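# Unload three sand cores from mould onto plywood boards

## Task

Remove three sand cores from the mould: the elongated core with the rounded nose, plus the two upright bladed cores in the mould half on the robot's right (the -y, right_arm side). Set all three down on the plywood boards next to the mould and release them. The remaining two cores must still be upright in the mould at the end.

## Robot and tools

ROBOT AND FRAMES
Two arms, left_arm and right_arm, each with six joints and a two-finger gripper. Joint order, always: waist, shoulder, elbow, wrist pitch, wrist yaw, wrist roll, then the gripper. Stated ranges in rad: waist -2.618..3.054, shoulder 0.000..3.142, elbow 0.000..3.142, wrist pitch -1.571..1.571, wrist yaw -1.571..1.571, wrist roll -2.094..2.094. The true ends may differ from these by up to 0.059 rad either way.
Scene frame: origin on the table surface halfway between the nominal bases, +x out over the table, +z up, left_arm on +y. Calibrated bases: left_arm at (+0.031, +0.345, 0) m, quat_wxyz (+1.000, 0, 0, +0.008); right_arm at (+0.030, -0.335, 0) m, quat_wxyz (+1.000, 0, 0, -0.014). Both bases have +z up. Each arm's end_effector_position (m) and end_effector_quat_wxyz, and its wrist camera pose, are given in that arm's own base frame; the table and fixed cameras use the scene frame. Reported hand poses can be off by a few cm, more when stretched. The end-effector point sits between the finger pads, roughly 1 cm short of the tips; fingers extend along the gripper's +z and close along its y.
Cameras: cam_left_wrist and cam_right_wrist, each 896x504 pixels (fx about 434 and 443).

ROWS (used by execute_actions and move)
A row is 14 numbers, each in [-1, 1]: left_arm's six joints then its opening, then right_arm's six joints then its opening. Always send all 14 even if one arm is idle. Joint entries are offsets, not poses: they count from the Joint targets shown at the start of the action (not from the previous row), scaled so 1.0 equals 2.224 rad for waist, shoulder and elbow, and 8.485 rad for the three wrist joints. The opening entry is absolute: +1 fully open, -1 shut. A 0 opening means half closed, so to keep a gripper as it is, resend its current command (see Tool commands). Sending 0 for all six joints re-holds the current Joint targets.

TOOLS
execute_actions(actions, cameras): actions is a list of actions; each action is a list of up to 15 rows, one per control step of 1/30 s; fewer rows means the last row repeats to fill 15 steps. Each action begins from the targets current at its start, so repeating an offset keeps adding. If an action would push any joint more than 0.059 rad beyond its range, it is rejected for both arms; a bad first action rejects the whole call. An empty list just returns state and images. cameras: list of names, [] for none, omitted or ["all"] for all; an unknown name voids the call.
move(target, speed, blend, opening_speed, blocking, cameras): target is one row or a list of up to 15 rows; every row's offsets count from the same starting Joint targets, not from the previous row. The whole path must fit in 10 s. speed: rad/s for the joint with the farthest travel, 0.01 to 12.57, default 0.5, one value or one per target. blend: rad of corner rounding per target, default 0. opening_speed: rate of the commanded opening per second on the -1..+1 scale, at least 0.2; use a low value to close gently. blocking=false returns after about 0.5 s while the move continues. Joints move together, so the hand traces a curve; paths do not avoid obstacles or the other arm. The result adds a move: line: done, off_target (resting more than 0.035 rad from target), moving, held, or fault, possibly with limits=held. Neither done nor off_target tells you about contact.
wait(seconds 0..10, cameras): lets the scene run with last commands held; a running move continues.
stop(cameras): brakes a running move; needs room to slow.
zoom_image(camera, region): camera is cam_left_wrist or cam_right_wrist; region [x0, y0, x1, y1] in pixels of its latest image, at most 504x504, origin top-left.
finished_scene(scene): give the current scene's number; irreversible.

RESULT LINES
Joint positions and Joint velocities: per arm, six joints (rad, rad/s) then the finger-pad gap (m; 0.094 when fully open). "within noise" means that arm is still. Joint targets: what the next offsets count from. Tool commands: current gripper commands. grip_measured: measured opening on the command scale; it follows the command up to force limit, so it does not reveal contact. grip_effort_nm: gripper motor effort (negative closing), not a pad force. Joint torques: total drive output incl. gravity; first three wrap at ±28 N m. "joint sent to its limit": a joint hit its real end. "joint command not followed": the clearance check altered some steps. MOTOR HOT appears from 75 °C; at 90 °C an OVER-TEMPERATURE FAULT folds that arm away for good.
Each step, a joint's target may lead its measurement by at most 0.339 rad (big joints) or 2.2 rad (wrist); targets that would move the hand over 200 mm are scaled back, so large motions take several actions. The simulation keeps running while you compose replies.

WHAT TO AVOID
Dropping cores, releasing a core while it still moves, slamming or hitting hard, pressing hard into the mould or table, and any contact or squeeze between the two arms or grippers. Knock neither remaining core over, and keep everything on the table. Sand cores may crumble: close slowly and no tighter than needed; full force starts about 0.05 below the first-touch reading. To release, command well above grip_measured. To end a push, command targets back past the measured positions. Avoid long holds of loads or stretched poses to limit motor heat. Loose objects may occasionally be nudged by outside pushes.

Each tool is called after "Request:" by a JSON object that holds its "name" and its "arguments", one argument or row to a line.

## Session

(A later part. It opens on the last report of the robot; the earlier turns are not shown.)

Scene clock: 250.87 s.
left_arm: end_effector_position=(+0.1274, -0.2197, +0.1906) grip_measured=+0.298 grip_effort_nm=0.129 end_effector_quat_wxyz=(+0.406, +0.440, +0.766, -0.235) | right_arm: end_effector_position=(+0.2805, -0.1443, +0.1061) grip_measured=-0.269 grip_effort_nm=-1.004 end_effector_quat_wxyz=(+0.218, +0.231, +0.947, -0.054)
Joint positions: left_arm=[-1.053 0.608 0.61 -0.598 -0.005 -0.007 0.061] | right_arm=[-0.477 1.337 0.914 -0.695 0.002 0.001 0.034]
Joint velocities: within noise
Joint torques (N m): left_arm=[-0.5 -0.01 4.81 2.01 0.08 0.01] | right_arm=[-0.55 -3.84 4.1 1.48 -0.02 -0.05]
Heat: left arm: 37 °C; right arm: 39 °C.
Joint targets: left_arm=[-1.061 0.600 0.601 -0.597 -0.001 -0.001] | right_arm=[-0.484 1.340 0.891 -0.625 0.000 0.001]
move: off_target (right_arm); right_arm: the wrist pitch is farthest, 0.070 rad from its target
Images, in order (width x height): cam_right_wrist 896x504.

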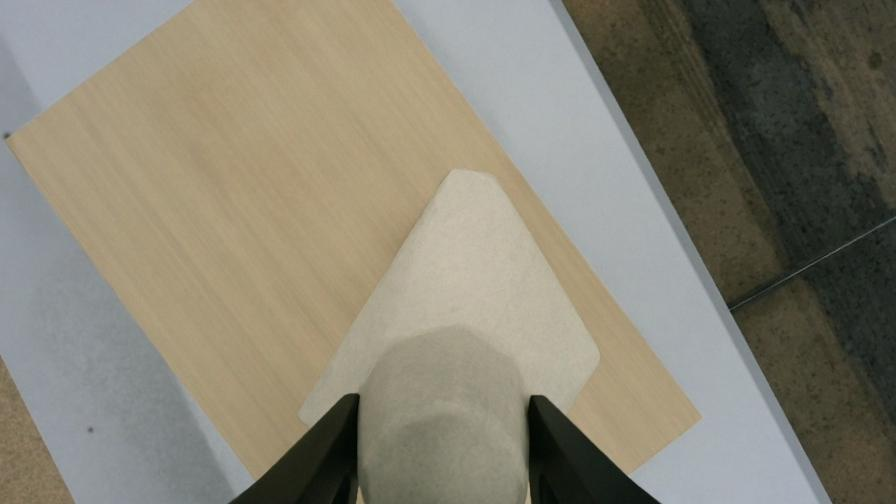

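Request:
{"name": "move", "arguments": {
  "target": [0,0,0,0,0,0,0.3,0,0,0.004,-0.001,0,0,0.2],
  "opening_speed": 0.5,
  "cameras": ["cam_right_wrist"]
}}

Request:
{"name": "move", "arguments": {
  "target": [0,0,0,0,0,0,0.3,0,0,0.18,-0.042,0,0,0.2],
  "speed": 0.4,
  "cameras": ["cam_right_wrist"]
}}

Scene clock: 255.47 s.
left_arm: end_effector_position=(+0.1274, -0.2197, +0.1906) grip_measured=+0.298 grip_effort_nm=0.129 end_effector_quat_wxyz=(+0.406, +0.440, +0.766, -0.235) | right_arm: end_effector_position=(+0.2841, -0.1442, +0.1059) grip_measured=+0.197 grip_effort_nm=0.168 end_effector_quat_wxyz=(+0.227, +0.230, +0.945, -0.051)
Joint positions: left_arm=[-1.053 0.608 0.61 -0.598 -0.005 -0.007 0.061] | right_arm=[-0.477 1.337 0.906 -0.671 -0.008 0.001 0.056]
Joint velocities: within noise
Joint torques (N m): left_arm=[-0.57 -0.03 4.83 2.01 0.08 0] | right_arm=[-0.57 -3.85 5.38 1.19 0.06 -0.04]
Heat: left arm: 37 °C; right arm: 39 °C.
Joint targets: left_arm=[-1.061 0.600 0.601 -0.597 -0.001 -0.001] | right_arm=[-0.484 1.340 0.900 -0.633 0.000 0.001]
move: off_target (right_arm); right_arm: the wrist pitch is farthest, 0.038 rad from its target
Images, in order (width x height): cam_right_wrist 896x504.

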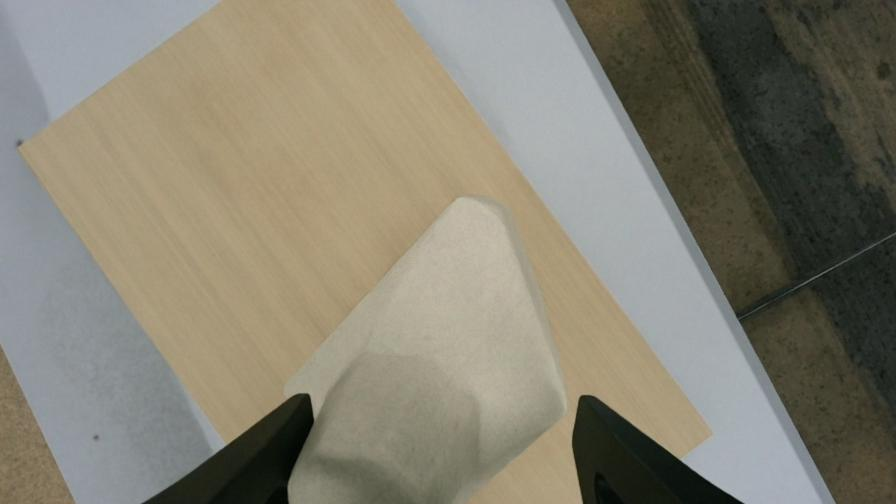

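Scene clock: 257.20 s.
left_arm: end_effector_position=(+0.1274, -0.2197, +0.1906) grip_measured=+0.298 grip_effort_nm=0.134 end_effector_quat_wxyz=(+0.406, +0.440, +0.766, -0.235) | right_arm: end_effector_position=(+0.2965, -0.1512, +0.2058) grip_measured=+0.197 grip_effort_nm=0.168 end_effector_quat_wxyz=(+0.256, +0.228, +0.938, -0.060)
Joint positions: left_arm=[-1.053 0.608 0.61 -0.598 -0.005 -0.006 0.061] | right_arm=[-0.477 1.337 1.275 -0.977 -0.005 0.001 0.056]
Joint velocities: within noise
Joint torques (N m): left_arm=[-0.54 0.02 4.78 2.01 0.08 0.01] | right_arm=[-0.55 -3.85 7.86 0.81 0.03 -0.05]
Heat: left arm: 37 °C; right arm: 39 °C.
Joint targets: left_arm=[-1.061 0.600 0.601 -0.597 -0.001 0.000] | right_arm=[-0.484 1.340 1.301 -0.990 0.000 0.001]
move: done
Images, in order (width x height): cam_right_wrist 896x504.

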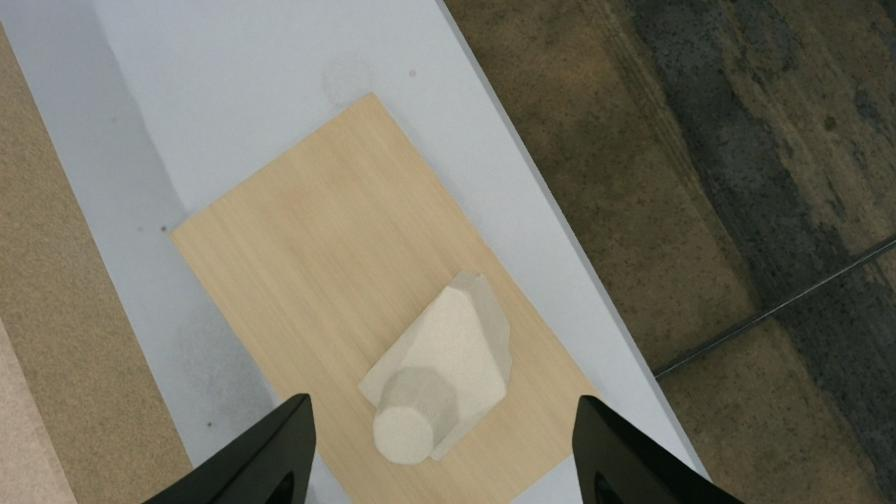

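Request:
{"name": "move", "arguments": {
  "target": [0,0,0,0,0,0,0.3,0.3889,0.3404,0.3471,0.027,0,0,1],
  "speed": 0.8,
  "cameras": ["cam_right_wrist"]
}}

Scene clock: 267.20 s.
left_arm: end_effector_position=(+0.1274, -0.2197, +0.1906) grip_measured=+0.298 grip_effort_nm=0.139 end_effector_quat_wxyz=(+0.406, +0.440, +0.766, -0.235) | right_arm: end_effector_position=(+0.5243, +0.2136, +0.2129) grip_measured=+0.997 grip_effort_nm=0.173 end_effector_quat_wxyz=(+0.355, -0.178, +0.915, +0.071)
Joint positions: left_arm=[-1.053 0.608 0.61 -0.598 -0.005 -0.006 0.061] | right_arm=[0.384 2.089 2.041 -0.782 -0.003 0.001 0.094]
Joint velocities: within noise
Joint torques (N m): left_arm=[-0.55 -0.05 4.81 2.02 0.07 0] | right_arm=[-0.16 -9.73 8.53 1.36 0.02 -0.05]
Heat: left arm: 38 °C; right arm: 38 °C.
Joint targets: left_arm=[-1.061 0.600 0.601 -0.597 -0.001 0.000] | right_arm=[0.381 2.097 2.073 -0.761 0.000 0.001]
move: done
Images, in order (width x height): cam_right_wrist 896x504.

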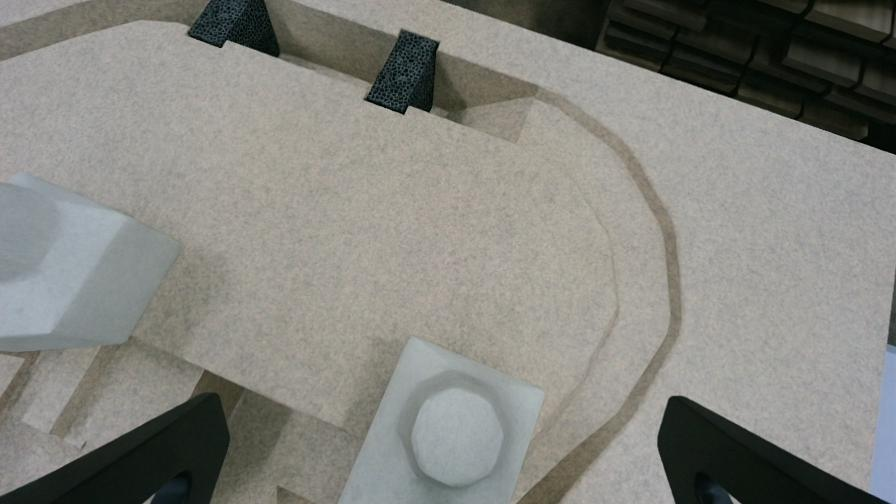

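Request:
{"name": "move", "arguments": {
  "target": [0,0,0,0,0,0,0.3,-0.0027,-0.0090,-0.116,0.0285,0,0,0.3],
  "speed": 0.4,
  "cameras": ["cam_right_wrist"]
}}

Request:
{"name": "move", "arguments": {
  "target": [0,0,0,0,0,0,0.3,0,0,0,0,0,0,-0.65],
  "opening_speed": 0.6,
  "cameras": ["cam_right_wrist"]
}}

Scene clock: 272.87 s.
left_arm: end_effector_position=(+0.1274, -0.2197, +0.1906) grip_measured=+0.298 grip_effort_nm=0.129 end_effector_quat_wxyz=(+0.406, +0.440, +0.766, -0.235) | right_arm: end_effector_position=(+0.5311, +0.2163, +0.1600) grip_measured=+0.303 grip_effort_nm=-0.125 end_effector_quat_wxyz=(+0.362, -0.177, +0.912, +0.072)
Joint positions: left_arm=[-1.053 0.608 0.61 -0.598 -0.005 -0.006 0.061] | right_arm=[0.384 2.089 1.82 -0.544 -0.003 0.001 0.061]
Joint velocities: within noise
Joint torques (N m): left_arm=[-0.5 -0.08 4.81 2.03 0.09 0.02] | right_arm=[-0.76 -11.41 5.81 1.38 0.03 -0.04]
Heat: left arm: 38 °C; right arm: 38 °C.
Joint targets: left_arm=[-1.061 0.600 0.601 -0.597 -0.001 0.000] | right_arm=[0.375 2.077 1.815 -0.519 0.000 0.001]
move: done
Images, in order (width x height): cam_right_wrist 896x504.

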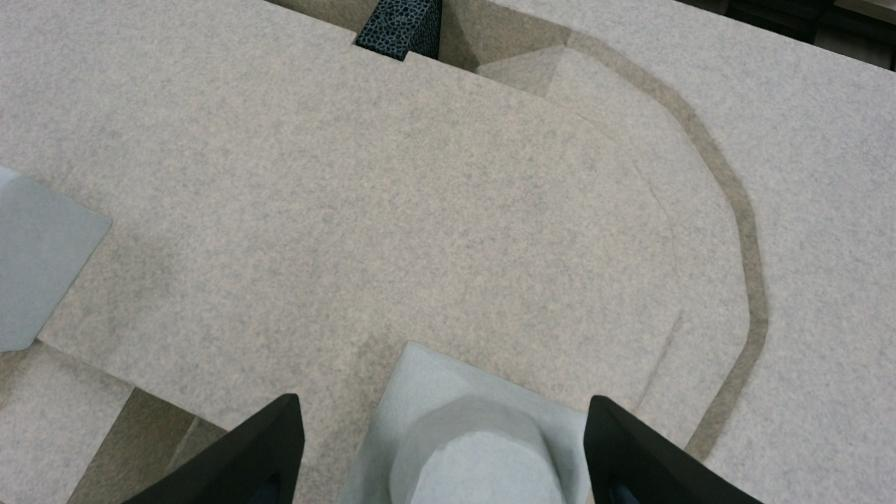

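Scene clock: 274.67 s.
left_arm: end_effector_position=(+0.1274, -0.2197, +0.1906) grip_measured=+0.298 grip_effort_nm=0.129 end_effector_quat_wxyz=(+0.406, +0.440, +0.766, -0.235) | right_arm: end_effector_position=(+0.5323, +0.2139, +0.1601) grip_measured=-0.306 grip_effort_nm=-1.004 end_effector_quat_wxyz=(+0.363, -0.175, +0.912, +0.070)
Joint positions: left_arm=[-1.053 0.608 0.61 -0.598 -0.005 -0.006 0.061] | right_arm=[0.38 2.089 1.82 -0.544 0 0.001 0.033]
Joint velocities: within noise
Joint torques (N m): left_arm=[-0.61 0.05 4.75 2.02 0.07 0] | right_arm=[-0.43 -11.43 5.81 1.41 -0.02 -0.05]
Heat: left arm: 38 °C; right arm: 40 °C.
Joint targets: left_arm=[-1.061 0.600 0.601 -0.597 -0.001 0.000] | right_arm=[0.375 2.077 1.815 -0.519 0.000 0.001]
move: done
Images, in order (width x height): cam_right_wrist 896x504.

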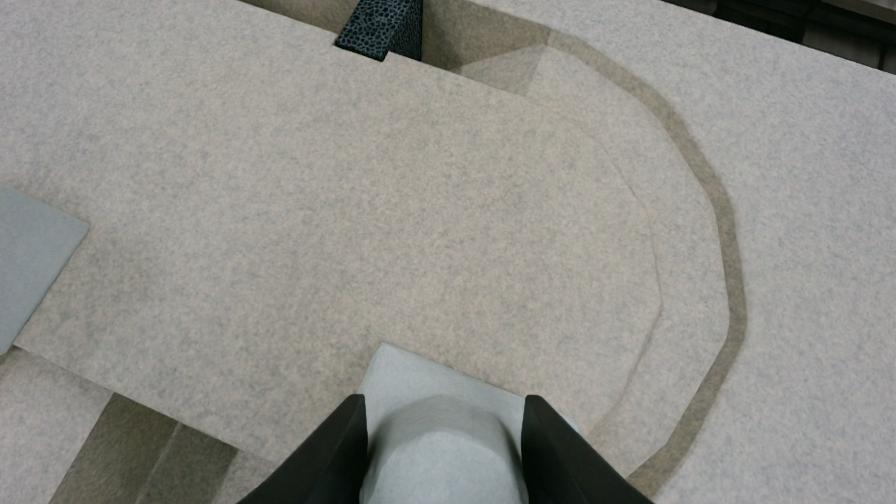

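Request:
{"name": "move", "arguments": {
  "target": [
    [0,0,0,0,0,0,0.3,0,0.0238,0.2226,-0.0449,0,0,-0.65],
    [0,0,0,0,0,0,0.3,0,-0.2145,-0.0652,-0.0331,0,0,-0.65],
    [0,0,0,0,0,0,0.3,-0.31,-0.2145,-0.0652,-0.0331,0,0,-0.65]
  ],
  "speed": [0.3,0.4,0.6],
  "cameras": ["cam_right_wrist"]
}}

Scene clock: 284.30 s.
left_arm: end_effector_position=(+0.1274, -0.2197, +0.1906) grip_measured=+0.298 grip_effort_nm=0.129 end_effector_quat_wxyz=(+0.406, +0.440, +0.766, -0.235) | right_arm: end_effector_position=(+0.4262, -0.1407, +0.2608) grip_measured=-0.306 grip_effort_nm=-1.004 end_effector_quat_wxyz=(+0.350, +0.150, +0.923, -0.059)
Joint positions: left_arm=[-1.053 0.608 0.61 -0.598 -0.005 -0.006 0.061] | right_arm=[-0.319 1.647 1.667 -0.865 0.005 0.001 0.033]
Joint velocities: within noise
Joint torques (N m): left_arm=[-0.5 -0.02 4.79 2.02 0.08 0] | right_arm=[0.39 -10.73 6.12 1.76 -0.06 -0.05]
Heat: left arm: 39 °C; right arm: 44 °C.
Joint targets: left_arm=[-1.061 0.600 0.601 -0.597 -0.001 0.000] | right_arm=[-0.314 1.600 1.670 -0.800 0.000 0.001]
move: off_target (right_arm); right_arm: the wrist pitch is farthest, 0.065 rad from its target
Images, in order (width x height): cam_right_wrist 896x504.

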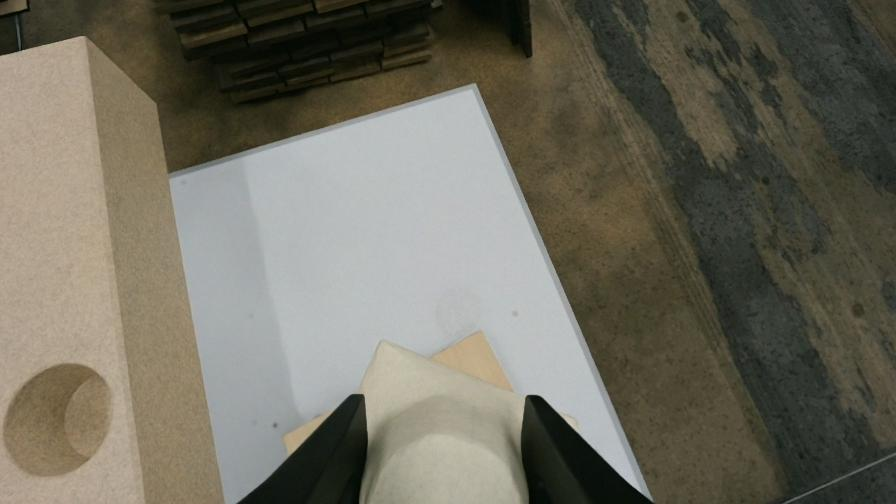

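Request:
{"name": "move", "arguments": {
  "target": [0,0,0,0,0,0,0.3,0.0103,-0.0517,-0.3058,0.0684,0,0,-0.65],
  "speed": 0.4,
  "cameras": ["cam_right_wrist"]
}}

Request:
{"name": "move", "arguments": {
  "target": [0,0,0,0,0,0,0.3,0,0,-0.02,0.0053,0,0,-0.65],
  "speed": 0.1,
  "cameras": ["cam_right_wrist"]
}}

Scene clock: 294.67 s.
left_arm: end_effector_position=(+0.1274, -0.2197, +0.1906) grip_measured=+0.298 grip_effort_nm=0.134 end_effector_quat_wxyz=(+0.406, +0.440, +0.766, -0.235) | right_arm: end_effector_position=(+0.3966, -0.1218, +0.1182) grip_measured=-0.306 grip_effort_nm=-1.004 end_effector_quat_wxyz=(+0.349, +0.140, +0.925, -0.055)
Joint positions: left_arm=[-1.053 0.608 0.61 -0.598 -0.005 -0.006 0.061] | right_arm=[-0.298 1.536 0.982 -0.295 0.005 0.001 0.033]
Joint velocities: within noise
Joint torques (N m): left_arm=[-0.44 -0.02 4.75 2 0.09 0] | right_arm=[0.59 -10.07 6.52 1.87 -0.06 -0.03]
Heat: left arm: 39 °C; right arm: 44 °C.
Joint targets: left_arm=[-1.061 0.600 0.601 -0.597 -0.001 0.000] | right_arm=[-0.291 1.485 0.989 -0.219 0.000 0.001]
move: off_target (right_arm); right_arm: the wrist pitch is farthest, 0.075 rad from its target
Images, in order (width x height): cam_right_wrist 896x504.

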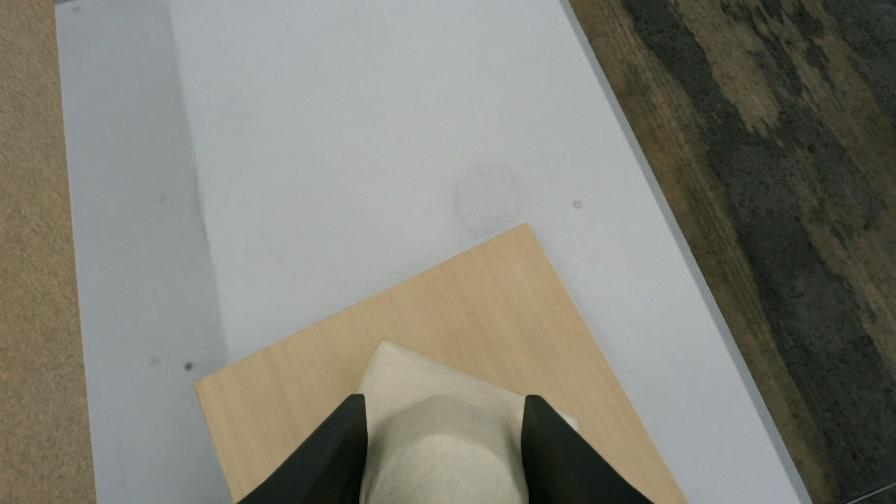

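Scene clock: 295.50 s.
left_arm: end_effector_position=(+0.1274, -0.2197, +0.1906) grip_measured=+0.298 grip_effort_nm=0.134 end_effector_quat_wxyz=(+0.406, +0.440, +0.766, -0.235) | right_arm: end_effector_position=(+0.3963, -0.1217, +0.1147) grip_measured=-0.307 grip_effort_nm=-0.999 end_effector_quat_wxyz=(+0.359, +0.140, +0.921, -0.056)
Joint positions: left_arm=[-1.053 0.608 0.61 -0.598 -0.005 -0.006 0.061] | right_arm=[-0.298 1.528 0.945 -0.243 0.005 0.001 0.033]
Joint velocities: within noise
Joint torques (N m): left_arm=[-0.5 0.03 4.77 2.01 0.1 0.01] | right_arm=[0.59 -9.32 5.98 1.8 -0.06 -0.05]
Heat: left arm: 39 °C; right arm: 43 °C.
Joint targets: left_arm=[-1.061 0.600 0.601 -0.597 -0.001 0.000] | right_arm=[-0.291 1.485 0.945 -0.174 0.000 0.001]
move: off_target (right_arm); right_arm: the wrist pitch is farthest, 0.069 rad from its target
Images, in order (width x height): cam_right_wrist 896x504.

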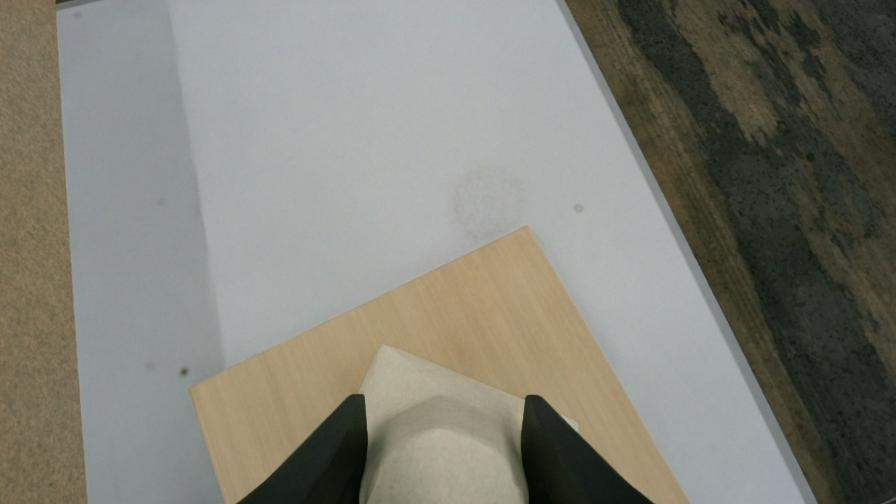

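Request:
{"name": "move", "arguments": {
  "target": [0,0,0,0,0,0,0.3,0,0,0,0,0,0,0.3],
  "opening_speed": 0.4,
  "cameras": ["cam_right_wrist"]
}}

Request:
{"name": "move", "arguments": {
  "target": [
    [0,0,0,0,0,0,0.3,0,0,0.2,-0.047,0,0,0.3],
    [0,0,0,0,0,0,0.3,0,-0.15,0.1,-0.07,0,0,0.3]
  ],
  "speed": 0.4,
  "cameras": ["cam_right_wrist"]
}}

Scene clock: 301.77 s.
left_arm: end_effector_position=(+0.1274, -0.2197, +0.1906) grip_measured=+0.298 grip_effort_nm=0.129 end_effector_quat_wxyz=(+0.406, +0.440, +0.766, -0.235) | right_arm: end_effector_position=(+0.4029, -0.1239, +0.1274) grip_measured=+0.297 grip_effort_nm=0.173 end_effector_quat_wxyz=(+0.384, +0.138, +0.911, -0.060)
Joint positions: left_arm=[-1.053 0.608 0.61 -0.598 -0.005 -0.006 0.061] | right_arm=[-0.298 1.513 0.944 -0.203 0.006 0.001 0.061]
Joint velocities: within noise
Joint torques (N m): left_arm=[-0.5 0.03 4.82 2.01 0.09 0] | right_arm=[0.59 -8.02 6.04 1.51 -0.07 -0.05]
Heat: left arm: 39 °C; right arm: 43 °C.
Joint targets: left_arm=[-1.061 0.600 0.601 -0.597 -0.001 0.000] | right_arm=[-0.291 1.485 0.945 -0.174 0.000 0.001]
move: done
Images, in order (width x height): cam_right_wrist 896x504.

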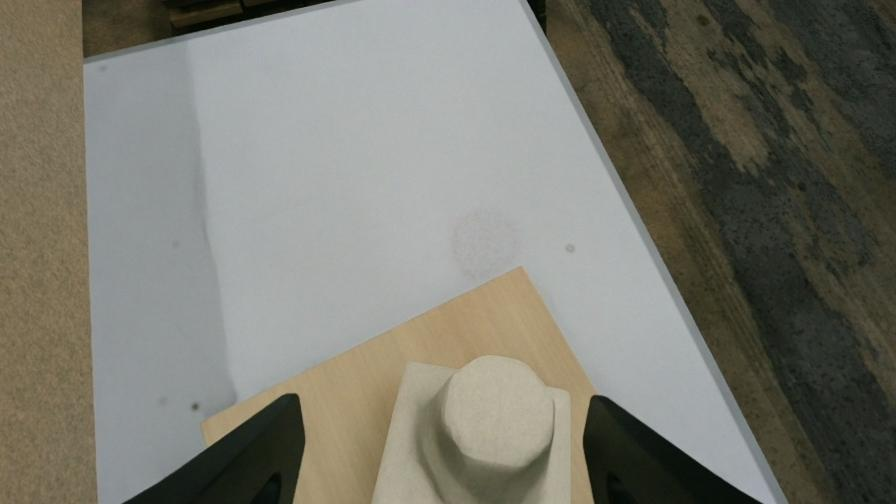

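Scene clock: 304.37 s.
left_arm: end_effector_position=(+0.1274, -0.2197, +0.1906) grip_measured=+0.298 grip_effort_nm=0.134 end_effector_quat_wxyz=(+0.406, +0.440, +0.766, -0.235) | right_arm: end_effector_position=(+0.3276, -0.1007, +0.2559) grip_measured=+0.297 grip_effort_nm=0.173 end_effector_quat_wxyz=(+0.396, +0.138, +0.906, -0.062)
Joint positions: left_arm=[-1.053 0.608 0.61 -0.598 -0.005 -0.006 0.061] | right_arm=[-0.298 1.165 1.179 -0.758 0.006 0.001 0.061]
Joint velocities: within noise
Joint torques (N m): left_arm=[-0.47 0.02 4.85 2.01 0.07 -0.02] | right_arm=[0.59 -4.16 5.22 1.15 -0.07 -0.05]
Heat: left arm: 39 °C; right arm: 42 °C.
Joint targets: left_arm=[-1.061 0.600 0.601 -0.597 -0.001 0.000] | right_arm=[-0.291 1.151 1.167 -0.768 0.000 0.001]
move: done
Images, in order (width x height): cam_right_wrist 896x504.

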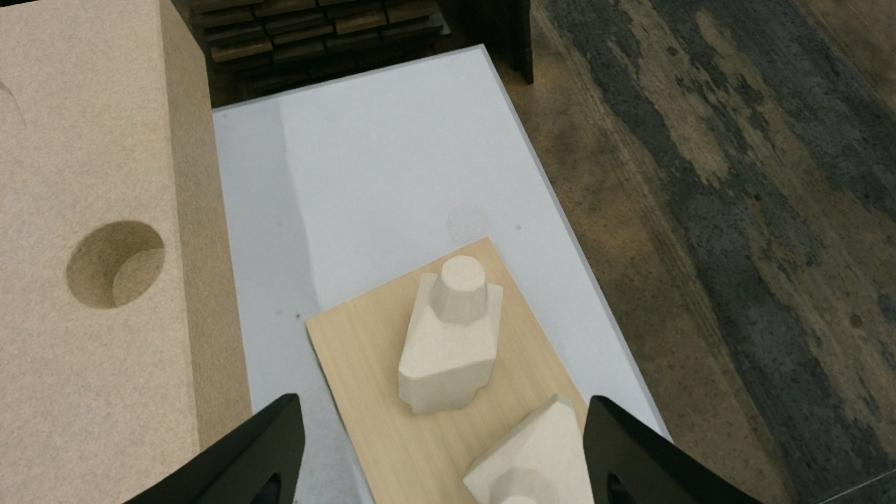

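Request:
{"name": "finished_scene", "arguments": {
  "scene": 1
}}

The scene is finished: the task was done.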